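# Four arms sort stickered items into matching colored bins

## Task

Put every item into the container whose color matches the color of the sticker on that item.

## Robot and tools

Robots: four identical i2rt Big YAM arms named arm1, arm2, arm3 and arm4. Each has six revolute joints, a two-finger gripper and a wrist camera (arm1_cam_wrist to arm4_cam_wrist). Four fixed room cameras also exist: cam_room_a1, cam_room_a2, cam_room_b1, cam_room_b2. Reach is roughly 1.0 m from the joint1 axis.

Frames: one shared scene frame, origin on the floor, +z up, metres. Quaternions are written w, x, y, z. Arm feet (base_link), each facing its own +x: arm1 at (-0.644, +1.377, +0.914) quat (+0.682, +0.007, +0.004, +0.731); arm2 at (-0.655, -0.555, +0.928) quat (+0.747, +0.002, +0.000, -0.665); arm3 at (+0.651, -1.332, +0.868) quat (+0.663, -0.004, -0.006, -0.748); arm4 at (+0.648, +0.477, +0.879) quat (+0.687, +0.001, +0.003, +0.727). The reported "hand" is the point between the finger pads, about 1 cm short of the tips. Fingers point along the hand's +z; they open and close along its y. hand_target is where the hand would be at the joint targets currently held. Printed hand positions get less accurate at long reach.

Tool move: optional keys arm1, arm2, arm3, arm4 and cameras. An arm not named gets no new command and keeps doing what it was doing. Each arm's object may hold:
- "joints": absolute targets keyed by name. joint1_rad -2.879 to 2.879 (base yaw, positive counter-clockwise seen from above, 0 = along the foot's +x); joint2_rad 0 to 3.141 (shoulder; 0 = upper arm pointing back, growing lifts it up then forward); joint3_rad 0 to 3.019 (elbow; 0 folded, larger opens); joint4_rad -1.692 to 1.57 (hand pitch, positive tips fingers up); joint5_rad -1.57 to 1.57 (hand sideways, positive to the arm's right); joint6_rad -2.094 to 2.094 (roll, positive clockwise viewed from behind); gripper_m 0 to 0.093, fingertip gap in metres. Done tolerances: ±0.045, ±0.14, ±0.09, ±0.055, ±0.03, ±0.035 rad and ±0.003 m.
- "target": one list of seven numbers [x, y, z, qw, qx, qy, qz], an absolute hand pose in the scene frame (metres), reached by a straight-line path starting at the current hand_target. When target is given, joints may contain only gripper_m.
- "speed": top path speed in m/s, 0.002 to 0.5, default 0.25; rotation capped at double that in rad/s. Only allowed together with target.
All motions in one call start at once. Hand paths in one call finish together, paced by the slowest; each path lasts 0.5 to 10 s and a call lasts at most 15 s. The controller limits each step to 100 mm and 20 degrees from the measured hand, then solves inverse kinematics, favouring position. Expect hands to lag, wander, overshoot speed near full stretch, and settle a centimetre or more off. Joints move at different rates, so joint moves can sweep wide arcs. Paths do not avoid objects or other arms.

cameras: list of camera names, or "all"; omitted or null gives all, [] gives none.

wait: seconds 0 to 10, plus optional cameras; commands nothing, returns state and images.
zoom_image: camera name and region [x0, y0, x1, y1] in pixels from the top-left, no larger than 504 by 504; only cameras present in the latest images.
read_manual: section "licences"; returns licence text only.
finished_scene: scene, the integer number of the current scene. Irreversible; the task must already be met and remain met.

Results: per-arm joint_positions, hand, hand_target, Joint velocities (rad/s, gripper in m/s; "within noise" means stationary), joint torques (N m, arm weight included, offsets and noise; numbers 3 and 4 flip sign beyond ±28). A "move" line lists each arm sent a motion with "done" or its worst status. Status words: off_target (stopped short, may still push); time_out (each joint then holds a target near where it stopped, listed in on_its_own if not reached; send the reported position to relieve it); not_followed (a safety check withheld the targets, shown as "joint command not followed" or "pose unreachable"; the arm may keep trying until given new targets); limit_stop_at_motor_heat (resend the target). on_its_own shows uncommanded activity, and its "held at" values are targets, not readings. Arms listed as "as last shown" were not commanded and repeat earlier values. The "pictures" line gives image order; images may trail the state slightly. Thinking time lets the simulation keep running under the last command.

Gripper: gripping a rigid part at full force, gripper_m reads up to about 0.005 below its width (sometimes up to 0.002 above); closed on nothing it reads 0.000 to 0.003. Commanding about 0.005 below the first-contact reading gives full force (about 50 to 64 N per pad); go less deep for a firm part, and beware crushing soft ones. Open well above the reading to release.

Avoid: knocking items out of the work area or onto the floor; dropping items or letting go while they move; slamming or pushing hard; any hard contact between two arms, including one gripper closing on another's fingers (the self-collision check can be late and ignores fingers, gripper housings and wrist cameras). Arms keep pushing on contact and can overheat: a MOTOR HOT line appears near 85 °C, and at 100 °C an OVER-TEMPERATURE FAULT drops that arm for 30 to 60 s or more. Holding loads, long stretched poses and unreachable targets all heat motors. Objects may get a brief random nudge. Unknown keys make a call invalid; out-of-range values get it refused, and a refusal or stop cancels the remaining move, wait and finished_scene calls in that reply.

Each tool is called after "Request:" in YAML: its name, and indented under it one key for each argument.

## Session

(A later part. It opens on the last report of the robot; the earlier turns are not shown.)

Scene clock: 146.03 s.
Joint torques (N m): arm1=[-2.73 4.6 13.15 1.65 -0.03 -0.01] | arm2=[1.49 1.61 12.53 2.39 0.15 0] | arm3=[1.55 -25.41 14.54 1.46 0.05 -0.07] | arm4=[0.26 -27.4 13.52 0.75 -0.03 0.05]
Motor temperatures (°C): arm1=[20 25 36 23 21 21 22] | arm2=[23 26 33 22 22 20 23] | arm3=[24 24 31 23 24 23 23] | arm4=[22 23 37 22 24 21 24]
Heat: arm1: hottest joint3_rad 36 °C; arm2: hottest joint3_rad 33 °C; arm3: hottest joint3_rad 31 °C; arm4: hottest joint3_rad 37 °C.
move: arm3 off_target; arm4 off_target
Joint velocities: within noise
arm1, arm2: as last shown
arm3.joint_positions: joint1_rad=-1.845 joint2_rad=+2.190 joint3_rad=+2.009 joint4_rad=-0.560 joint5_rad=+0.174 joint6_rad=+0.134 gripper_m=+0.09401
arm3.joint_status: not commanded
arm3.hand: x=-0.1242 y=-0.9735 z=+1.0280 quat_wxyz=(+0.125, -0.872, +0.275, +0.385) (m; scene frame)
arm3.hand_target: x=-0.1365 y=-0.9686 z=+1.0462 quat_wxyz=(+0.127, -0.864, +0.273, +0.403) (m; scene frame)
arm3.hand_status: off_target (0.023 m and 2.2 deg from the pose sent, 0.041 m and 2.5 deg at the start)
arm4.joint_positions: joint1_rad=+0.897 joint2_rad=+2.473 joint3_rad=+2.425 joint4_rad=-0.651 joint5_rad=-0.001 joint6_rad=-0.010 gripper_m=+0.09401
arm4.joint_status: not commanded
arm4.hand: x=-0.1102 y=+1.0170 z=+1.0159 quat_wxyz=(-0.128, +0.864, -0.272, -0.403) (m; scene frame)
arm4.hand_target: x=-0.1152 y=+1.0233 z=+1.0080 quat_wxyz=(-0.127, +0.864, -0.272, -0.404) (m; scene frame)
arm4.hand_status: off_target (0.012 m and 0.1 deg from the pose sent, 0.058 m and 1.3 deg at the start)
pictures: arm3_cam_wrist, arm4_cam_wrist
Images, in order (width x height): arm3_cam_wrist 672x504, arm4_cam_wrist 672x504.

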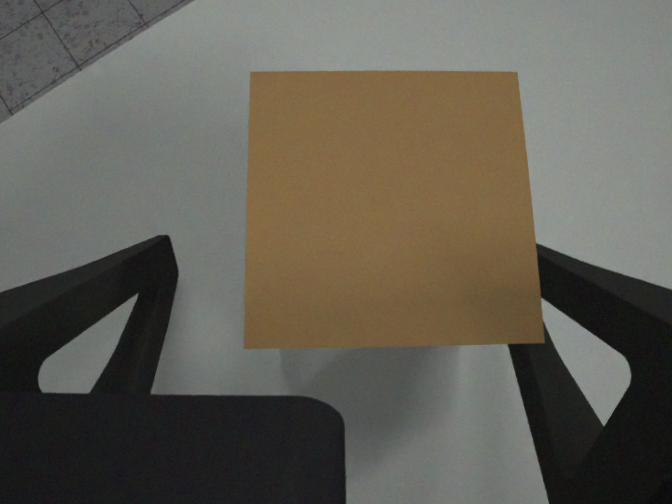

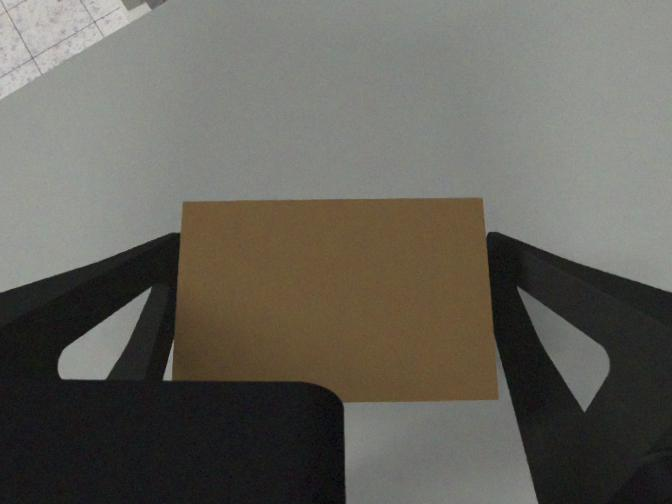

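Request:
move:
  arm3: {"target":[-0.143,-0.959,1.032,0.127,-0.864,0.2725,0.403],"speed":0.1}
  arm4: {"joints":{"gripper_m":0.045}}
  cameras: ["arm3_cam_wrist","arm4_cam_wrist"]

Request:
move:
  arm3: {"joints":{"gripper_m":0.06}}
  arm4: {"target":[-0.09,1.005,1.09,0.127,-0.864,0.2725,0.403],"speed":0.15}
  cameras: ["arm3_cam_wrist"]

Request:
move:
  arm3: {"joints":{"gripper_m":0.03}}
  cameras: ["arm3_cam_wrist","arm4_cam_wrist"]

Scene clock: 155.37 s.
Joint torques (N m): arm1=[-2.78 4.89 13.04 1.73 -0.08 0] | arm2=[1.49 1.61 12.53 2.39 0.16 0.01] | arm3=[0.91 -24.35 14.39 1.95 0.04 -0.12] | arm4=[0.56 -27.22 13.46 0.72 -0.06 0.06]
Motor temperatures (°C): arm1=[20 25 36 23 21 21 22] | arm2=[23 26 33 22 22 20 23] | arm3=[24 25 33 23 24 23 23] | arm4=[22 25 40 22 24 21 24]
Heat: arm1: hottest joint3_rad 36 °C; arm2: hottest joint3_rad 33 °C; arm3: hottest joint3_rad 33 °C; arm4: hottest joint3_rad 40 °C.
move: arm3 off_target; arm4 off_target
Joint velocities: within noise
arm1, arm2: as last shown
arm3.joint_positions: joint1_rad=-1.845 joint2_rad=+2.209 joint3_rad=+2.033 joint4_rad=-0.560 joint5_rad=+0.168 joint6_rad=+0.132 gripper_m=+0.09401
arm3.joint_status: not commanded
arm3.hand: x=-0.1305 y=-0.9720 z=+1.0257 quat_wxyz=(+0.123, -0.872, +0.273, +0.388) (m; scene frame)
arm3.hand_target: x=-0.1415 y=-0.9595 z=+1.0322 quat_wxyz=(+0.127, -0.864, +0.272, +0.403) (m; scene frame)
arm3.hand_status: off_target (0.019 m and 1.9 deg from the pose sent, 0.024 m and 2.2 deg at the start)
arm4.joint_positions: joint1_rad=+0.897 joint2_rad=+2.473 joint3_rad=+2.425 joint4_rad=-0.652 joint5_rad=-0.001 joint6_rad=-0.010 gripper_m=+0.06945
arm4.joint_status: gripper_m off_target (ended at +0.06947, target +0.04500)
arm4.hand: x=-0.1101 y=+1.0170 z=+1.0160 quat_wxyz=(-0.128, +0.864, -0.272, -0.403) (m; scene frame)
arm4.hand_target: x=-0.1152 y=+1.0233 z=+1.0081 quat_wxyz=(-0.127, +0.864, -0.272, -0.404) (m; scene frame)
arm4.hand_status: not commanded
pictures: arm3_cam_wrist, arm4_cam_wrist
Images, in order (width x height): arm3_cam_wrist 672x504, arm4_cam_wrist 672x504.

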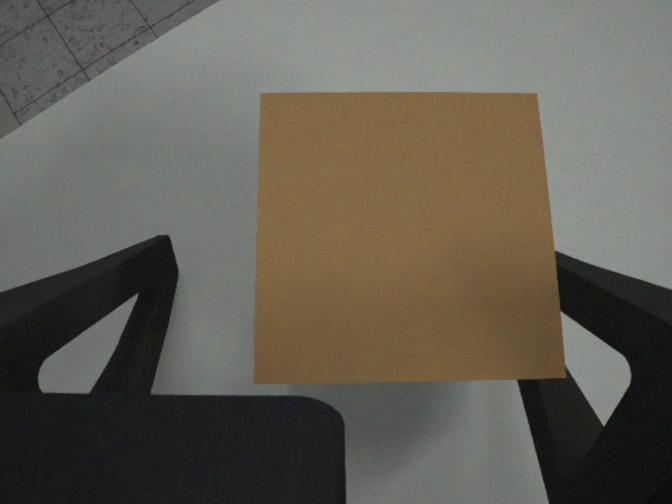

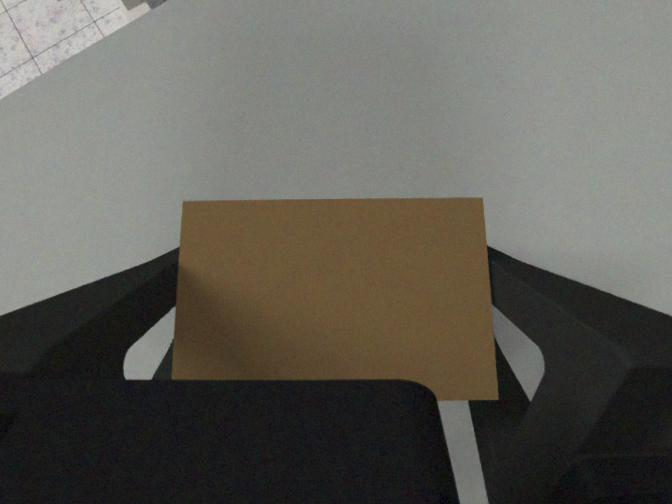

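Scene clock: 156.87 s.
Joint torques (N m): arm1=[-2.32 4.6 13.31 1.83 -0.08 -0.02] | arm2=[1.55 1.79 12.53 2.43 0.15 0] | arm3=[1.03 -24.29 14.43 1.94 0.13 -0.13] | arm4=[0.79 -30.97 9.83 0.77 0 0.01]
Motor temperatures (°C): arm1=[20 25 36 23 21 21 22] | arm2=[23 26 33 22 22 20 23] | arm3=[24 25 33 23 24 23 23] | arm4=[22 26 40 22 24 21 25]
Heat: arm1: hottest joint3_rad 36 °C; arm2: hottest joint3_rad 33 °C; arm3: hottest joint3_rad 33 °C; arm4: hottest joint3_rad 40 °C.
move: arm3 done; arm4 done
Joint velocities: within noise
arm1, arm2: as last shown
arm3.joint_positions: joint1_rad=-1.845 joint2_rad=+2.209 joint3_rad=+2.033 joint4_rad=-0.560 joint5_rad=+0.166 joint6_rad=+0.132 gripper_m=+0.06007
arm3.joint_status: all done
arm3.hand: x=-0.1307 y=-0.9724 z=+1.0257 quat_wxyz=(+0.122, -0.872, +0.272, +0.388) (m; scene frame)
arm3.hand_target: x=-0.1415 y=-0.9596 z=+1.0323 quat_wxyz=(+0.127, -0.864, +0.273, +0.404) (m; scene frame)
arm3.hand_status: not commanded
arm4.joint_positions: joint1_rad=+0.897 joint2_rad=+2.368 joint3_rad=+2.402 joint4_rad=-0.737 joint5_rad=-0.001 joint6_rad=-0.010 gripper_m=+0.06945
arm4.joint_status: not commanded
arm4.hand: x=-0.0926 y=+1.0050 z=+1.0810 quat_wxyz=(-0.127, +0.865, -0.272, -0.402) (m; scene frame)
arm4.hand_target: x=-0.0901 y=+1.0049 z=+1.0899 quat_wxyz=(-0.127, +0.864, -0.272, -0.403) (m; scene frame)
arm4.hand_status: done (0.009 m and 0.2 deg from the pose sent, 0.078 m and 0.1 deg at the start)
pictures: arm3_cam_wrist
Images, in order (width x height): arm3_cam_wrist 672x504.

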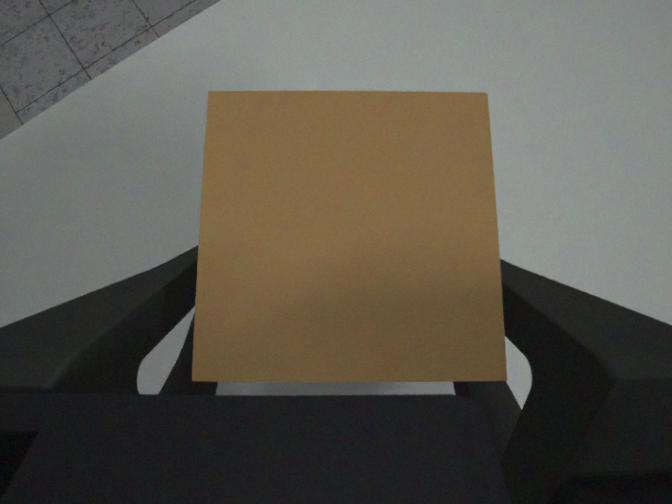

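Scene clock: 157.40 s.
Joint torques (N m): arm1=[-3.08 4.78 13.2 1.58 -0.04 0] | arm2=[1.61 1.61 12.53 2.44 0.16 0.01] | arm3=[1.03 -24.41 14.37 1.94 0.13 -0.13] | arm4=[0.97 -30.74 9.76 0.92 -0.03 0.02]
Motor temperatures (°C): arm1=[20 25 36 23 21 21 22] | arm2=[23 26 33 22 22 20 23] | arm3=[24 25 33 23 24 23 23] | arm4=[22 26 40 22 24 21 25]
Heat: arm1: hottest joint3_rad 36 °C; arm2: hottest joint3_rad 33 °C; arm3: hottest joint3_rad 33 °C; arm4: hottest joint3_rad 40 °C.
move: arm3 off_target
Joint velocities: within noise
arm1, arm2, arm4: as last shown
arm3.joint_positions: joint1_rad=-1.845 joint2_rad=+2.209 joint3_rad=+2.033 joint4_rad=-0.560 joint5_rad=+0.166 joint6_rad=+0.132 gripper_m=+0.05305
arm3.joint_status: gripper_m off_target (ended at +0.05308, target +0.03000)
arm3.hand: x=-0.1307 y=-0.9724 z=+1.0253 quat_wxyz=(+0.122, -0.872, +0.272, +0.388) (m; scene frame)
arm3.hand_target: x=-0.1415 y=-0.9595 z=+1.0320 quat_wxyz=(+0.127, -0.864, +0.273, +0.403) (m; scene frame)
arm3.hand_status: not commanded
pictures: arm3_cam_wrist, arm4_cam_wrist
Images, in order (width x height): arm3_cam_wrist 672x504, arm4_cam_wrist 672x504.

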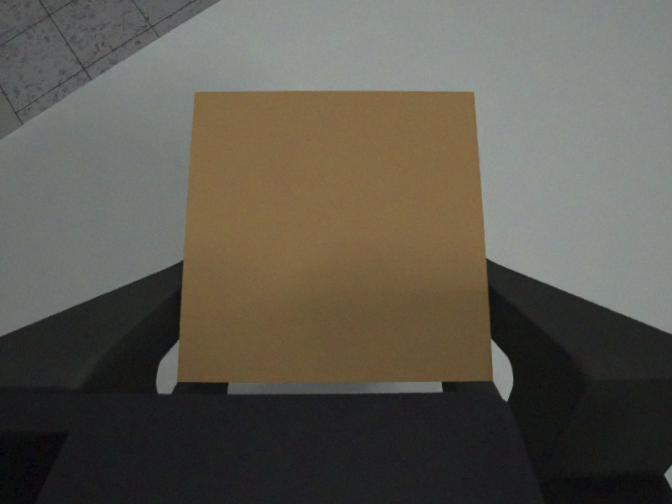

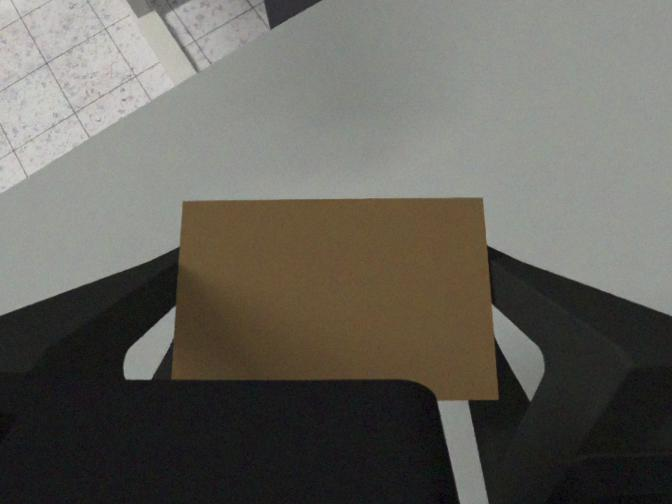

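Request:
move:
  arm3: {"target":[-0.12,-0.98,1.1,0.127,-0.864,0.2725,0.403],"speed":0.15}
  arm4: {"target":[0.38,0.665,1.2,0.127,-0.864,0.2725,0.403]}
  cameras: []

Request:
move:
  arm3: {"target":[0.38,-1.14,1.2,0.127,-0.864,0.2725,0.403]}
  cameras: ["cam_room_a1","cam_room_a2"]

Request:
move:
  arm3: {"joints":{"joint1_rad":1.08,"joint5_rad":0,"joint6_rad":0}}
  arm4: {"joints":{"joint1_rad":-1.24,"joint5_rad":0,"joint6_rad":0}}
  cameras: []

Request:
move:
  arm3: {"target":[1.08,-1.65,1.0,0.2756,0,0.9613,0]}
  arm4: {"target":[1.04,0.64,1.0,0.2756,0,0.9613,0]}
  cameras: ["cam_room_a1","cam_room_a2","arm3_cam_wrist","arm4_cam_wrist"]

Scene clock: 173.63 s.
Joint torques (N m): arm1=[-3.02 5.01 13.2 1.74 -0.09 -0.04] | arm2=[1.67 1.73 12.53 2.44 0.16 0] | arm3=[1.9 -28.86 12.12 1.25 0.22 -0.02] | arm4=[1.26 -1.32 9.69 0.87 0.2 0.16]
Motor temperatures (°C): arm1=[20 25 37 23 21 21 22] | arm2=[23 26 33 22 22 20 23] | arm3=[24 26 33 23 24 23 24] | arm4=[22 27 39 22 24 21 25]
Heat: arm1: hottest joint3_rad 37 °C; arm2: hottest joint3_rad 33 °C; arm3: hottest joint3_rad 33 °C; arm4: hottest joint3_rad 39 °C.
move: arm3 off_target; arm4 done
Joint velocities: within noise
arm1, arm2: as last shown
arm3.joint_positions: joint1_rad=-1.845 joint2_rad=+2.146 joint3_rad=+2.033 joint4_rad=-0.637 joint5_rad=+0.175 joint6_rad=+0.132 gripper_m=+0.05305
arm3.joint_status: not commanded
arm3.hand: x=-0.1151 y=-0.9767 z=+1.0645 quat_wxyz=(+0.126, -0.874, +0.274, +0.381) (m; scene frame)
arm3.hand_target: x=-0.1192 y=-0.9802 z=+1.0999 quat_wxyz=(+0.127, -0.864, +0.273, +0.403) (m; scene frame)
arm3.hand_status: off_target (0.036 m and 2.7 deg from the pose sent, 0.076 m and 2.0 deg at the start)
arm4.joint_positions: joint1_rad=+0.909 joint2_rad=+0.648 joint3_rad=+0.820 joint4_rad=-0.857 joint5_rad=+0.010 joint6_rad=-0.009 gripper_m=+0.06945
arm4.joint_status: not commanded
arm4.hand: x=+0.3812 y=+0.6666 z=+1.2028 quat_wxyz=(-0.132, +0.862, -0.269, -0.409) (m; scene frame)
arm4.hand_target: x=+0.3801 y=+0.6650 z=+1.2001 quat_wxyz=(-0.127, +0.864, -0.273, -0.403) (m; scene frame)
arm4.hand_status: done (0.003 m and 1.0 deg from the pose sent, 0.594 m and 0.2 deg at the start)
pictures: none
No camera images: "cameras" was empty.

Scene clock: 176.53 s.
Joint torques (N m): arm1=[-2.78 4.78 13.14 1.83 -0.03 0.01] | arm2=[1.49 1.67 12.52 2.44 0.15 0.01] | arm3=[0.56 -1.55 9.76 1.32 -0.07 -0.12] | arm4=[1.03 -0.97 9.7 0.88 0.22 0.16]
Motor temperatures (°C): arm1=[20 25 37 23 21 21 22] | arm2=[23 25 33 22 22 20 23] | arm3=[24 26 33 23 24 23 24] | arm4=[22 27 39 22 24 21 25]
Heat: arm1: hottest joint3_rad 37 °C; arm2: hottest joint3_rad 33 °C; arm3: hottest joint3_rad 33 °C; arm4: hottest joint3_rad 39 °C.
move: arm3 done
Joint velocities: within noise
arm1.joint_positions: joint1_rad=-2.262 joint2_rad=+0.493 joint3_rad=+1.165 joint4_rad=-0.798 joint5_rad=-0.009 joint6_rad=+0.003 gripper_m=+0.09096
arm1.joint_status: not commanded
arm1.hand: x=-0.4202 y=+1.2232 z=+1.4863 quat_wxyz=(-0.625, -0.227, -0.720, +0.199) (m; scene frame)
arm1.hand_target: x=-0.4250 y=+1.2234 z=+1.5034 quat_wxyz=(-0.633, -0.226, -0.711, +0.207) (m; scene frame)
arm1.hand_status: not commanded
arm2.joint_positions: joint1_rad=+0.831 joint2_rad=+0.494 joint3_rad=+1.171 joint4_rad=-0.796 joint5_rad=+0.008 joint6_rad=+0.011 gripper_m=+0.08493
arm2.joint_status: not commanded
arm2.hand: x=-0.4438 y=-0.7120 z=+1.5079 quat_wxyz=(-0.632, -0.237, -0.710, +0.201) (m; scene frame)
arm2.hand_target: x=-0.4459 y=-0.7082 z=+1.5212 quat_wxyz=(-0.639, -0.231, -0.705, +0.204) (m; scene frame)
arm2.hand_status: not commanded
arm3.joint_positions: joint1_rad=-2.030 joint2_rad=+0.658 joint3_rad=+0.862 joint4_rad=-0.883 joint5_rad=+0.023 joint6_rad=+0.012 gripper_m=+0.05305
arm3.joint_status: not commanded
arm3.hand: x=+0.3778 y=-1.1428 z=+1.2034 quat_wxyz=(+0.125, -0.863, +0.271, +0.409) (m; scene frame)
arm3.hand_target: x=+0.3799 y=-1.1401 z=+1.2001 quat_wxyz=(+0.127, -0.864, +0.273, +0.403) (m; scene frame)
arm3.hand_status: done (0.005 m and 0.7 deg from the pose sent, 0.539 m and 2.8 deg at the start)
arm4: as last shown
arm4.hand_target: x=+0.3801 y=+0.6650 z=+1.2001 quat_wxyz=(-0.127, +0.864, -0.272, -0.403) (m; scene frame)
pictures: cam_room_a1, cam_room_a2
Images, in order (width x height): cam_room_a1 672x504, cam_room_a2 672x504.

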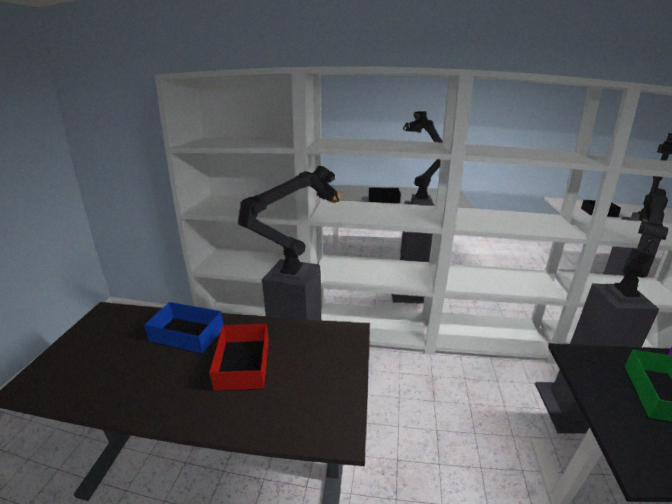

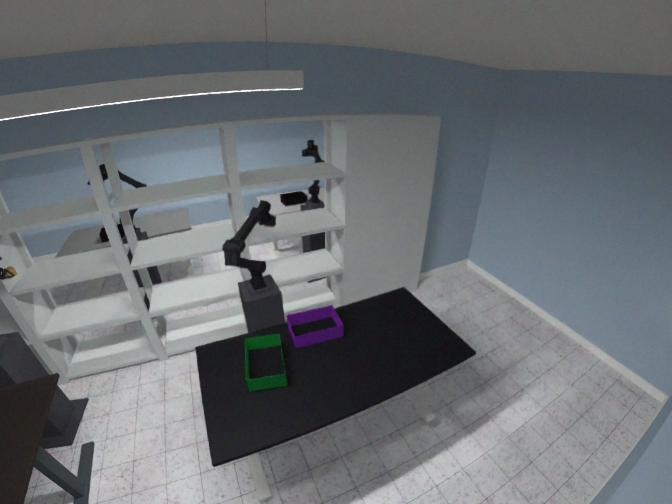

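Scene clock: 178.93 s.
Joint torques (N m): arm1=[-2.84 4.25 13.3 1.76 -0.05 0.03] | arm2=[1.55 1.73 12.53 2.4 0.15 0] | arm3=[1.9 -1.9 9.74 1.36 0.12 -0.1] | arm4=[0.44 -1.32 9.65 0.83 0 0.13]
Motor temperatures (°C): arm1=[20 25 37 23 21 21 22] | arm2=[23 25 33 22 22 20 23] | arm3=[24 26 32 23 24 23 24] | arm4=[22 27 39 22 24 21 26]
Heat: arm1: hottest joint3_rad 37 °C; arm2: hottest joint3_rad 33 °C; arm3: hottest joint3_rad 32 °C; arm4: hottest joint3_rad 39 °C.
move: arm3 done; arm4 done
Joint velocities: within noise
arm1, arm2: as last shown
arm3.joint_positions: joint1_rad=+1.071 joint2_rad=+0.663 joint3_rad=+0.862 joint4_rad=-0.883 joint5_rad=-0.002 joint6_rad=+0.005 gripper_m=+0.05308
arm3.joint_status: all done
arm3.hand: x=+0.9191 y=-1.5191 z=+1.2075 quat_wxyz=(-0.411, -0.275, -0.858, +0.135) (m; scene frame)
arm3.hand_target: x=+0.9196 y=-1.5162 z=+1.2059 quat_wxyz=(-0.409, -0.269, -0.861, +0.134) (m; scene frame)
arm3.hand_status: not commanded
arm4.joint_positions: joint1_rad=-1.238 joint2_rad=+0.649 joint3_rad=+0.820 joint4_rad=-0.857 joint5_rad=+0.002 joint6_rad=-0.009 gripper_m=+0.06949
arm4.joint_status: all done
arm4.hand: x=+0.9531 y=+0.6019 z=+1.1998 quat_wxyz=(-0.418, +0.178, -0.887, -0.079) (m; scene frame)
arm4.hand_target: x=+0.9529 y=+0.6017 z=+1.1976 quat_wxyz=(-0.412, +0.175, -0.891, -0.080) (m; scene frame)
arm4.hand_status: not commanded
pictures: none
No camera images: "cameras" was empty.

Scene clock: 181.17 s.
Joint torques (N m): arm1=[-3.25 5.01 13.14 1.69 -0.05 -0.05] | arm2=[1.55 1.67 12.53 2.43 0.15 0.01] | arm3=[0.03 -15.56 12.62 0.43 -0.41 -0.13] | arm4=[1.44 -9.41 10.14 1.35 0.38 0.18]
Motor temperatures (°C): arm1=[20 24 37 23 21 21 22] | arm2=[23 25 33 22 22 20 23] | arm3=[24 26 32 23 24 23 24] | arm4=[22 26 38 22 24 21 26]
Heat: arm1: hottest joint3_rad 37 °C; arm2: hottest joint3_rad 33 °C; arm3: hottest joint3_rad 32 °C; arm4: hottest joint3_rad 38 °C.
move: arm3 off_target; arm4 off_target
Joint velocities: within noise
arm1, arm2: as last shown
arm3.joint_positions: joint1_rad=+0.946 joint2_rad=+1.585 joint3_rad=+1.073 joint4_rad=-0.694 joint5_rad=-0.378 joint6_rad=-0.666 gripper_m=+0.05308
arm3.joint_status: not commanded
arm3.hand: x=+1.0694 y=-1.6308 z=+0.9748 quat_wxyz=(-0.256, -0.002, -0.967, -0.018) (m; scene frame)
arm3.hand_target: x=+1.0789 y=-1.6492 z=+1.0003 quat_wxyz=(-0.276, +0.000, -0.961, +0.000) (m; scene frame)
arm3.hand_status: off_target (0.033 m and 3.2 deg from the pose sent, 0.293 m and 40.4 deg at the start)
arm4.joint_positions: joint1_rad=-1.139 joint2_rad=+1.247 joint3_rad=+0.732 joint4_rad=-0.597 joint5_rad=+0.250 joint6_rad=+0.417 gripper_m=+0.06950
arm4.joint_status: not commanded
arm4.hand: x=+1.0260 y=+0.6296 z=+0.9841 quat_wxyz=(-0.253, +0.007, -0.967, +0.012) (m; scene frame)
arm4.hand_target: x=+1.0392 y=+0.6397 z=+1.0003 quat_wxyz=(-0.275, +0.000, -0.961, +0.000) (m; scene frame)
arm4.hand_status: off_target (0.024 m and 3.1 deg from the pose sent, 0.221 m and 29.0 deg at the start)
pictures: arm3_cam_wrist, arm4_cam_wrist, cam_room_a1, cam_room_a2
Images, in order (width x height): arm3_cam_wrist 672x504, arm4_cam_wrist 672x504, cam_room_a1 672x504, cam_room_a2 672x504.

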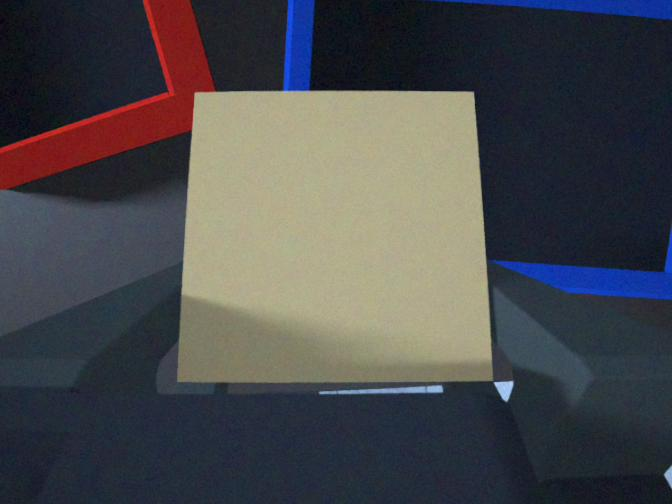

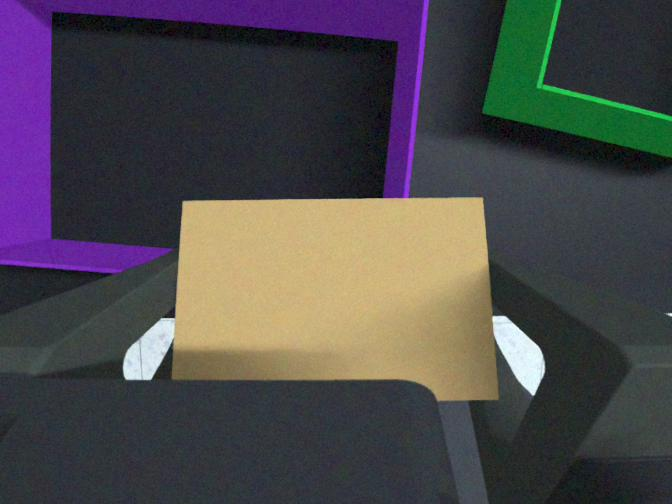

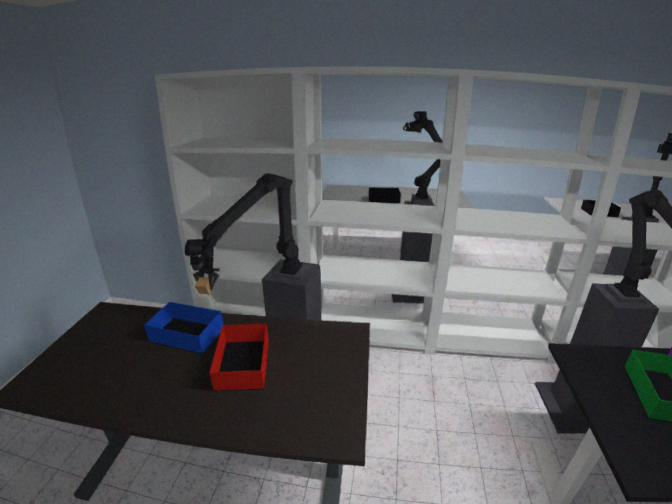

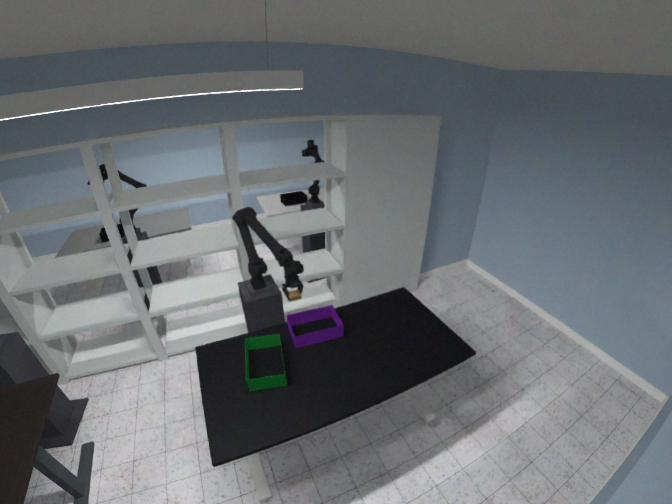

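Request:
move:
  arm3: {"target":[1.12,-1.775,0.95,0.2756,0,0.9613,0],"speed":0.2}
  arm4: {"target":[1.083,0.732,0.94,0.2756,0,0.9613,0],"speed":0.2}
  cameras: ["cam_room_a1","cam_room_a2","arm3_cam_wrist","arm4_cam_wrist"]

Scene clock: 191.53 s.
Joint torques (N m): arm1=[-2.55 4.37 13.19 1.85 -0.05 0.01] | arm2=[1.49 1.67 12.51 2.43 0.15 0] | arm3=[0.44 -20.01 12.71 0.39 -0.46 -0.13] | arm4=[1.26 -12.86 9.99 1.25 0.48 0.2]
Motor temperatures (°C): arm1=[20 24 37 23 21 21 21] | arm2=[23 25 33 22 22 20 23] | arm3=[24 26 33 23 24 23 24] | arm4=[22 26 37 22 24 21 26]
Heat: arm1: hottest joint3_rad 37 °C; arm2: hottest joint3_rad 33 °C; arm3: hottest joint3_rad 33 °C; arm4: hottest joint3_rad 37 °C.
move: arm3 off_target; arm4 off_target
Joint velocities: within noise
arm1, arm2: as last shown
arm3.joint_positions: joint1_rad=+0.834 joint2_rad=+1.917 joint3_rad=+1.401 joint4_rad=-0.723 joint5_rad=-0.419 joint6_rad=-0.774 gripper_m=+0.05308
arm3.joint_status: not commanded
arm3.hand: x=+1.1103 y=-1.7555 z=+0.9307 quat_wxyz=(-0.261, -0.004, -0.965, -0.016) (m; scene frame)
arm3.hand_target: x=+1.1190 y=-1.7741 z=+0.9503 quat_wxyz=(-0.275, +0.000, -0.961, +0.000) (m; scene frame)
arm3.hand_status: off_target (0.029 m and 2.6 deg from the pose sent, 0.155 m and 3.2 deg at the start)
arm4.joint_positions: joint1_rad=-0.992 joint2_rad=+1.560 joint3_rad=+0.870 joint4_rad=-0.458 joint5_rad=+0.317 joint6_rad=+0.548 gripper_m=+0.06950
arm4.joint_status: not commanded
arm4.hand: x=+1.0644 y=+0.7176 z=+0.9266 quat_wxyz=(-0.256, +0.010, -0.967, +0.014) (m; scene frame)
arm4.hand_target: x=+1.0819 y=+0.7314 z=+0.9406 quat_wxyz=(-0.275, +0.000, -0.961, +0.000) (m; scene frame)
arm4.hand_status: off_target (0.027 m and 3.1 deg from the pose sent, 0.125 m and 3.1 deg at the start)
pictures: arm3_cam_wrist, arm4_cam_wrist, cam_room_a1, cam_room_a2
Images, in order (width x height): arm3_cam_wrist 672x504, arm4_cam_wrist 672x504, cam_room_a1 672x504, cam_room_a2 672x504.

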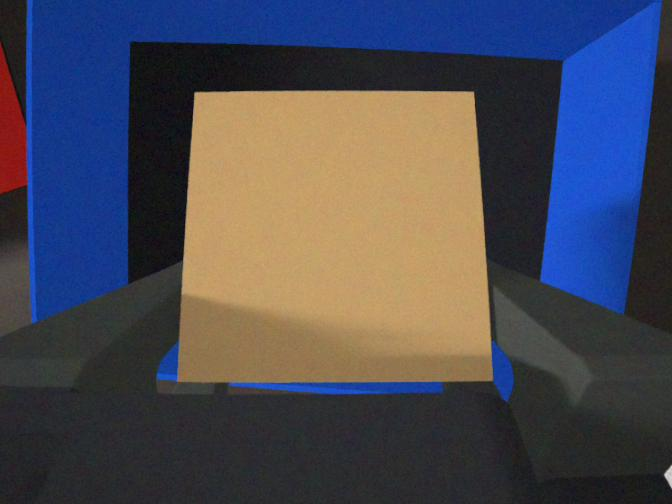

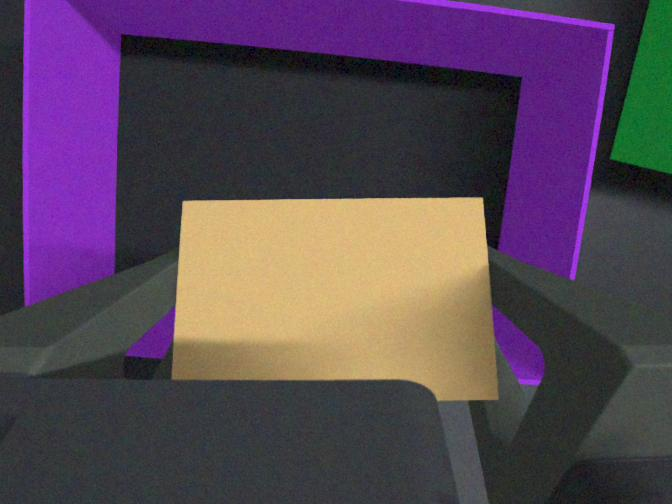

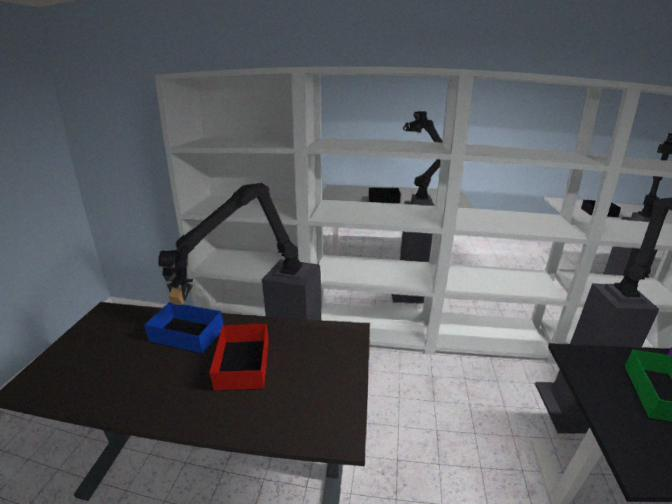

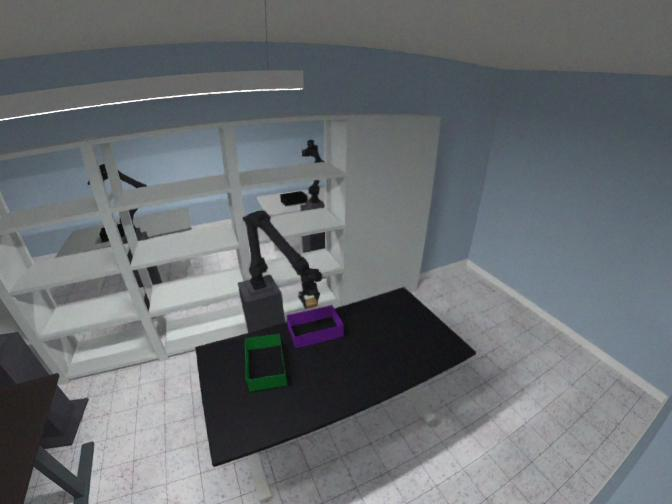

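Request:
move:
  arm3: {"target":[1.15,-1.775,0.87,0.2756,0,0.9613,0],"speed":0.15}
  arm4: {"target":[1.118,0.728,0.86,0.2756,0,0.9613,0],"speed":0.15}
  cameras: ["cam_room_a1","cam_room_a2"]

Request:
zoom_image:
  camera: "cam_room_a1"
  region: [130, 260, 250, 380]

Request:
zoom_image:
  camera: "cam_room_a2"
  region: [255, 260, 375, 380]

Request:
move:
  arm3: {"target":[1.155,-1.772,0.80,0.2756,0,0.9613,0],"speed":0.1}
  arm4: {"target":[1.12,0.728,0.79,0.2756,0,0.9613,0],"speed":0.1}
  cameras: ["cam_room_a1","cam_room_a2","arm3_cam_wrist","arm4_cam_wrist"]

Request:
zoom_image:
  camera: "cam_room_a1"
  region: [130, 260, 250, 380]

Request:
zoom_image:
  camera: "cam_room_a2"
  region: [255, 260, 375, 380]

Scene clock: 207.80 s.
Joint torques (N m): arm1=[-2.32 4.25 13.18 1.78 -0.03 -0.05] | arm2=[1.61 1.73 12.55 2.39 0.16 0] | arm3=[1.96 -21.77 11.52 1.24 -0.26 0] | arm4=[0.03 -14.92 8.58 1.28 0.18 -0.09]
Motor temperatures (°C): arm1=[20 24 37 23 21 21 21] | arm2=[23 25 33 22 22 20 23] | arm3=[24 26 33 23 24 23 24] | arm4=[22 25 37 22 24 21 26]
Heat: arm1: hottest joint3_rad 37 °C; arm2: hottest joint3_rad 33 °C; arm3: hottest joint3_rad 33 °C; arm4: hottest joint3_rad 37 °C.
move: arm3 off_target; arm4 off_target
Joint velocities: within noise
arm1, arm2: as last shown
arm3.joint_positions: joint1_rad=+0.852 joint2_rad=+2.068 joint3_rad=+1.406 joint4_rad=-0.581 joint5_rad=-0.410 joint6_rad=-0.750 gripper_m=+0.05308
arm3.joint_status: not commanded
arm3.hand: x=+1.1279 y=-1.7611 z=+0.8509 quat_wxyz=(-0.256, -0.008, -0.966, -0.020) (m; scene frame)
arm3.hand_target: x=+1.1490 y=-1.7739 z=+0.8710 quat_wxyz=(-0.276, +0.000, -0.961, +0.000) (m; scene frame)
arm3.hand_status: off_target (0.032 m and 3.4 deg from the pose sent, 0.075 m and 2.6 deg at the start)
arm4.joint_positions: joint1_rad=-1.037 joint2_rad=+1.777 joint3_rad=+0.886 joint4_rad=-0.239 joint5_rad=+0.300 joint6_rad=+0.526 gripper_m=+0.06950
arm4.joint_status: not commanded
arm4.hand: x=+1.0980 y=+0.7171 z=+0.8508 quat_wxyz=(-0.258, -0.001, -0.966, +0.011) (m; scene frame)
arm4.hand_target: x=+1.1172 y=+0.7275 z=+0.8607 quat_wxyz=(-0.276, +0.000, -0.961, +0.000) (m; scene frame)
arm4.hand_status: off_target (0.025 m and 2.4 deg from the pose sent, 0.086 m and 3.1 deg at the start)
pictures: cam_room_a1, cam_room_a2
Images, in order (width x height): cam_room_a1 672x504, cam_room_a2 672x504.

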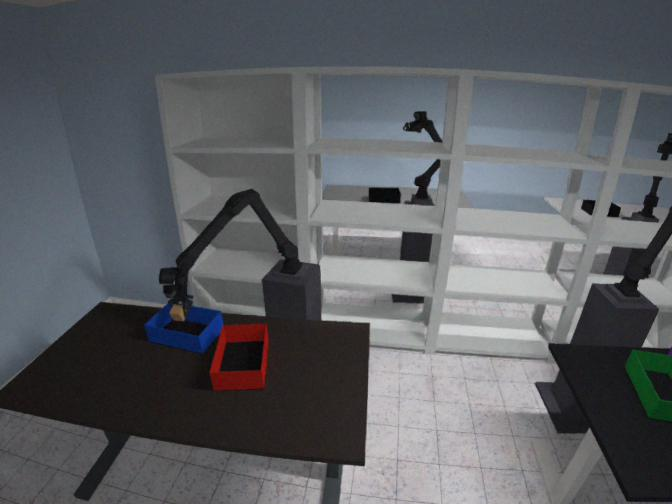

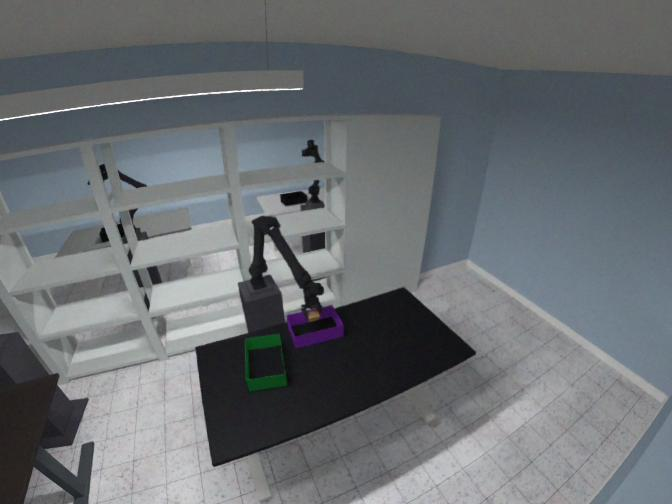

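Scaled by 4.200.

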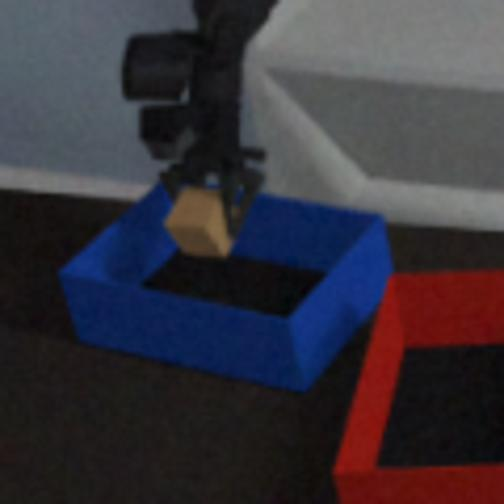

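Scaled by 4.200.

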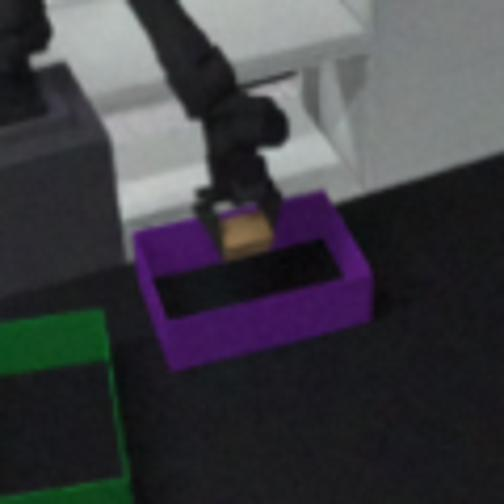

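Scene clock: 209.17 s.
Joint torques (N m): arm1=[-3.43 4.54 13.2 1.58 -0.05 -0.04] | arm2=[1.49 1.55 12.53 2.43 0.16 0.01] | arm3=[2.14 -21.77 9.4 1.31 -0.25 0.02] | arm4=[0.85 -15.85 6.9 1.28 0.19 -0.09]
Motor temperatures (°C): arm1=[20 24 37 23 21 21 21] | arm2=[23 25 33 22 22 20 23] | arm3=[24 26 33 23 24 23 24] | arm4=[22 25 37 22 24 21 26]
Heat: arm1: hottest joint3_rad 37 °C; arm2: hottest joint3_rad 33 °C; arm3: hottest joint3_rad 33 °C; arm4: hottest joint3_rad 37 °C.
move: arm3 off_target; arm4 off_target
Joint velocities: within noise
arm1, arm2: as last shown
arm3.joint_positions: joint1_rad=+0.859 joint2_rad=+2.179 joint3_rad=+1.406 joint4_rad=-0.442 joint5_rad=-0.407 joint6_rad=-0.740 gripper_m=+0.05308
arm3.joint_status: not commanded
arm3.hand: x=+1.1372 y=-1.7665 z=+0.7923 quat_wxyz=(-0.264, -0.007, -0.965, -0.011) (m; scene frame)
arm3.hand_target: x=+1.1546 y=-1.7714 z=+0.8004 quat_wxyz=(-0.276, +0.000, -0.961, +0.000) (m; scene frame)
arm3.hand_status: off_target (0.020 m and 2.1 deg from the pose sent, 0.059 m and 3.4 deg at the start)
arm4.joint_positions: joint1_rad=-1.037 joint2_rad=+1.944 joint3_rad=+0.886 joint4_rad=-0.059 joint5_rad=+0.299 joint6_rad=+0.523 gripper_m=+0.06950
arm4.joint_status: not commanded
arm4.hand: x=+1.1037 y=+0.7212 z=+0.7873 quat_wxyz=(-0.263, -0.001, -0.965, +0.007) (m; scene frame)
arm4.hand_target: x=+1.1196 y=+0.7277 z=+0.7906 quat_wxyz=(-0.276, +0.000, -0.961, +0.000) (m; scene frame)
arm4.hand_status: off_target (0.018 m and 1.7 deg from the pose sent, 0.066 m and 2.4 deg at the start)
pictures: arm3_cam_wrist, arm4_cam_wrist, cam_room_a1, cam_room_a2
Images, in order (width x height): arm3_cam_wrist 672x504, arm4_cam_wrist 672x504, cam_room_a1 672x504, cam_room_a2 672x504.

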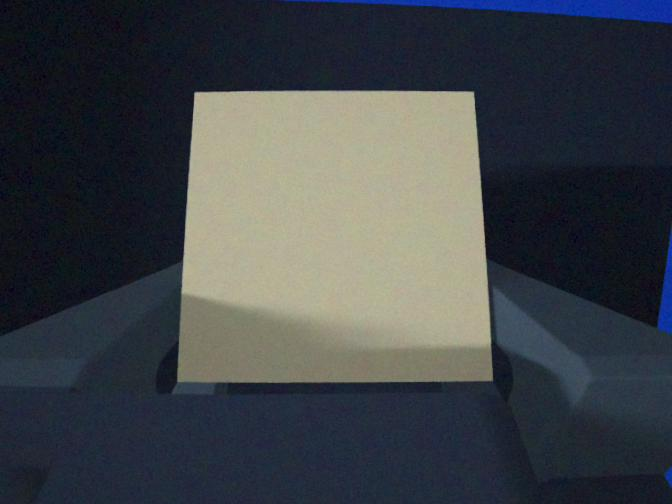

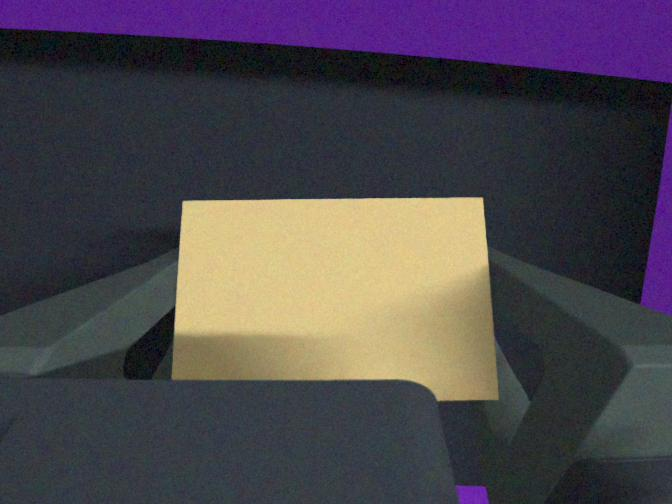

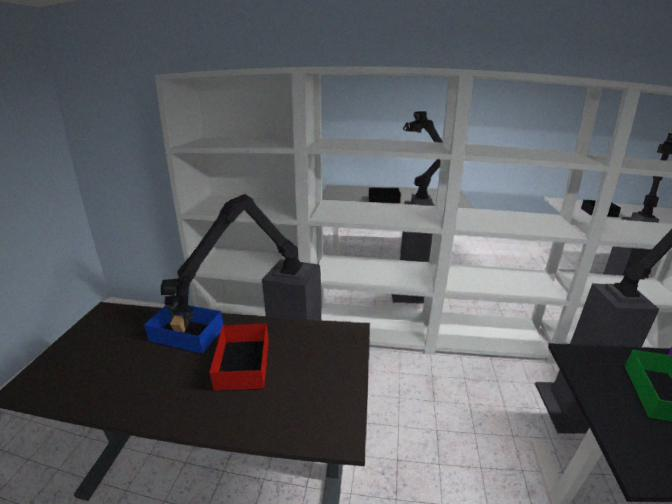

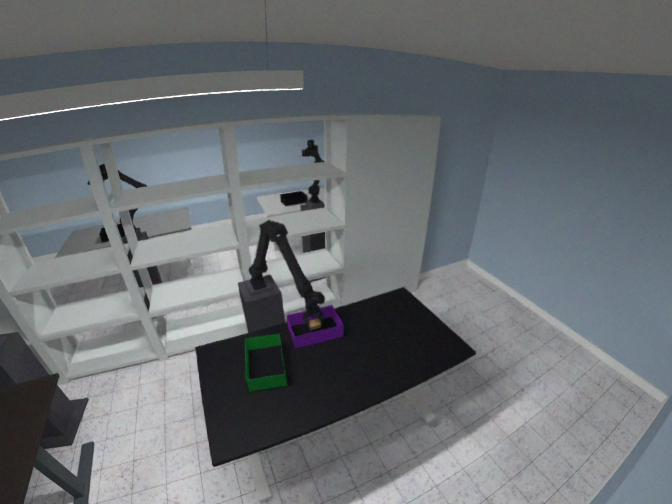

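Scaled by 4.200.

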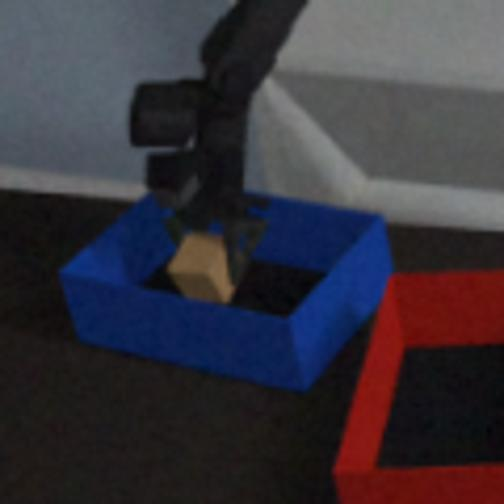

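Scaled by 4.200.

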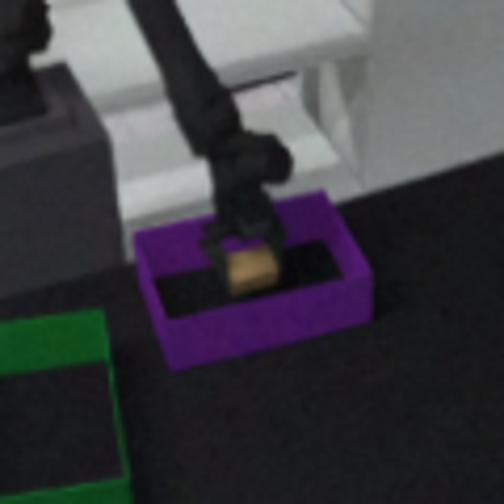

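Request:
move:
  arm3: {"target":[1.152,-1.77,0.755,0.2756,0,0.9613,0],"speed":0.06}
  arm4: {"target":[1.122,0.728,0.75,0.2756,0,0.9613,0],"speed":0.06}
  cameras: []

Request:
move:
  arm3: {"target":[1.152,-1.77,0.725,0.2756,0,0.9613,0],"speed":0.05}
  arm4: {"target":[1.122,0.728,0.718,0.2756,0,0.9613,0],"speed":0.05}
  cameras: ["cam_room_a1","cam_room_a2"]

Request:
zoom_image:
  camera: "cam_room_a1"
  region: [130, 260, 250, 380]

Request:
zoom_image:
  camera: "cam_room_a2"
  region: [255, 260, 375, 380]

Scene clock: 216.53 s.
Joint torques (N m): arm1=[-2.37 4.6 13.42 1.65 -0.03 -0.05] | arm2=[1.49 1.73 12.49 2.45 0.16 0.01] | arm3=[2.14 -21.01 8.27 1.29 -0.23 0.01] | arm4=[0.56 -16.09 6.19 1.31 0.17 -0.09]
Motor temperatures (°C): arm1=[20 24 38 23 21 21 21] | arm2=[23 25 33 22 22 20 23] | arm3=[24 26 32 23 24 23 24] | arm4=[22 25 36 22 24 21 26]
Heat: arm1: hottest joint3_rad 38 °C; arm2: hottest joint3_rad 33 °C; arm3: hottest joint3_rad 32 °C; arm4: hottest joint3_rad 36 °C.
move: arm3 off_target; arm4 off_target
Joint velocities: within noise
arm1, arm2: as last shown
arm3.joint_positions: joint1_rad=+0.859 joint2_rad=+2.246 joint3_rad=+1.406 joint4_rad=-0.354 joint5_rad=-0.407 joint6_rad=-0.739 gripper_m=+0.05308
arm3.joint_status: not commanded
arm3.hand: x=+1.1399 y=-1.7697 z=+0.7579 quat_wxyz=(-0.271, -0.005, -0.963, -0.004) (m; scene frame)
arm3.hand_target: x=+1.1517 y=-1.7697 z=+0.7552 quat_wxyz=(-0.276, +0.000, -0.961, +0.000) (m; scene frame)
arm3.hand_status: off_target (0.012 m and 0.9 deg from the pose sent, 0.040 m and 2.1 deg at the start)
arm4.joint_positions: joint1_rad=-1.038 joint2_rad=+2.045 joint3_rad=+0.900 joint4_rad=+0.033 joint5_rad=+0.298 joint6_rad=+0.522 gripper_m=+0.06950
arm4.joint_status: not commanded
arm4.hand: x=+1.1067 y=+0.7225 z=+0.7510 quat_wxyz=(-0.265, -0.001, -0.964, +0.006) (m; scene frame)
arm4.hand_target: x=+1.1215 y=+0.7277 z=+0.7505 quat_wxyz=(-0.276, +0.000, -0.961, +0.000) (m; scene frame)
arm4.hand_status: off_target (0.016 m and 1.4 deg from the pose sent, 0.042 m and 1.7 deg at the start)
pictures: none
No camera images: "cameras" was empty.

Scene clock: 217.70 s.
Joint torques (N m): arm1=[-2.43 4.84 13.12 1.7 -0.11 -0.02] | arm2=[1.44 1.73 12.52 2.41 0.16 0] | arm3=[2.2 -17.38 8.51 1.2 -0.02 0.01] | arm4=[-0.03 -12.75 5.63 1.25 0.1 -0.05]
Motor temperatures (°C): arm1=[20 24 38 23 21 21 21] | arm2=[23 25 33 22 22 20 23] | arm3=[24 26 32 23 24 23 24] | arm4=[22 25 36 22 24 21 26]
Heat: arm1: hottest joint3_rad 38 °C; arm2: hottest joint3_rad 33 °C; arm3: hottest joint3_rad 32 °C; arm4: hottest joint3_rad 36 °C.
move: arm3 off_target; arm4 off_target
Joint velocities: within noise
arm1, arm2: as last shown
arm3.joint_positions: joint1_rad=+0.859 joint2_rad=+2.259 joint3_rad=+1.406 joint4_rad=-0.299 joint5_rad=-0.412 joint6_rad=-0.739 gripper_m=+0.05308
arm3.joint_status: not commanded
arm3.hand: x=+1.1460 y=-1.7753 z=+0.7546 quat_wxyz=(-0.286, +0.000, -0.958, +0.009) (m; scene frame)
arm3.hand_target: x=+1.1505 y=-1.7688 z=+0.7260 quat_wxyz=(-0.275, +0.000, -0.961, +0.000) (m; scene frame)
arm3.hand_status: off_target (0.031 m and 1.6 deg from the pose sent, 0.035 m and 0.9 deg at the start)
arm4.joint_positions: joint1_rad=-1.039 joint2_rad=+2.093 joint3_rad=+0.919 joint4_rad=+0.109 joint5_rad=+0.300 joint6_rad=+0.519 gripper_m=+0.06950
arm4.joint_status: not commanded
arm4.hand: x=+1.1186 y=+0.7295 z=+0.7401 quat_wxyz=(-0.284, -0.004, -0.959, -0.005) (m; scene frame)
arm4.hand_target: x=+1.1210 y=+0.7274 z=+0.7189 quat_wxyz=(-0.276, +0.000, -0.961, +0.000) (m; scene frame)
arm4.hand_status: off_target (0.022 m and 1.3 deg from the pose sent, 0.037 m and 1.4 deg at the start)
pictures: cam_room_a1, cam_room_a2
Images, in order (width x height): cam_room_a1 672x504, cam_room_a2 672x504.

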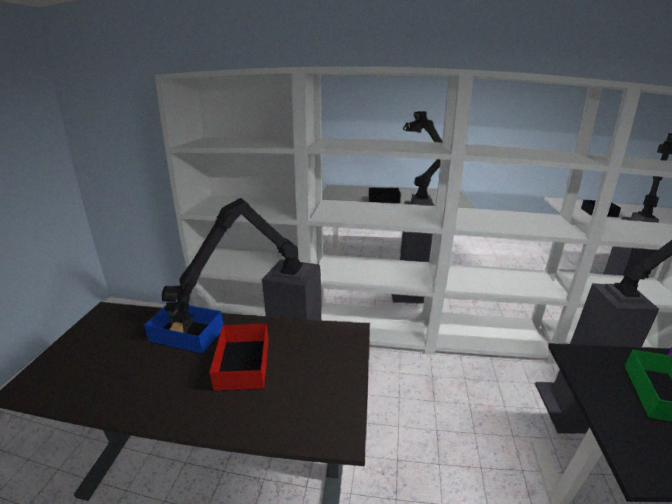

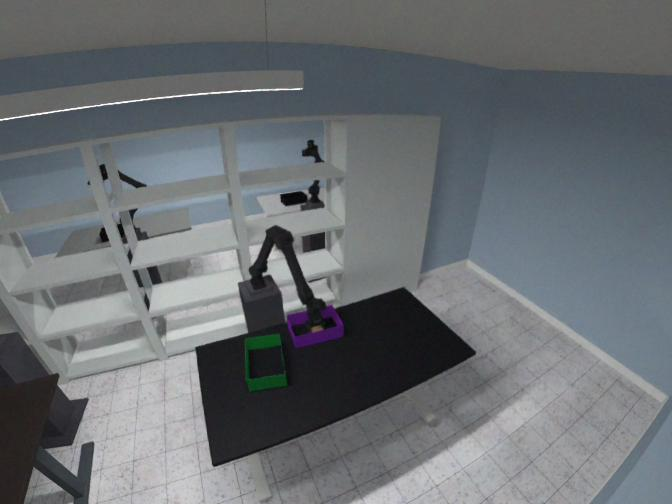

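Scaled by 4.200.

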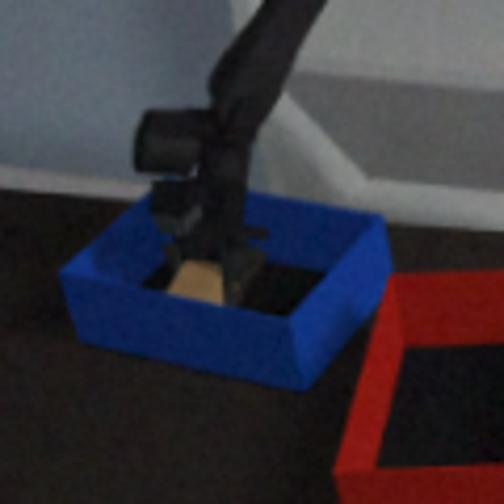

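Scaled by 4.200.

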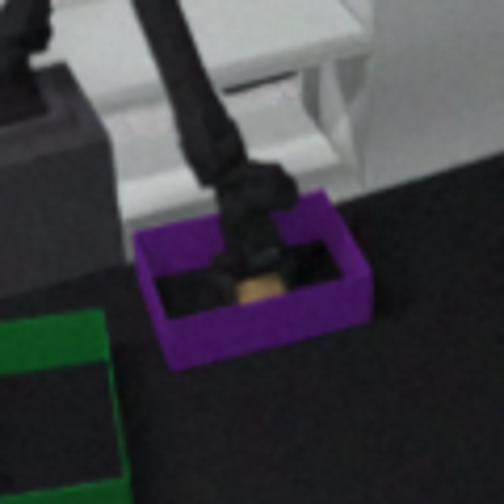

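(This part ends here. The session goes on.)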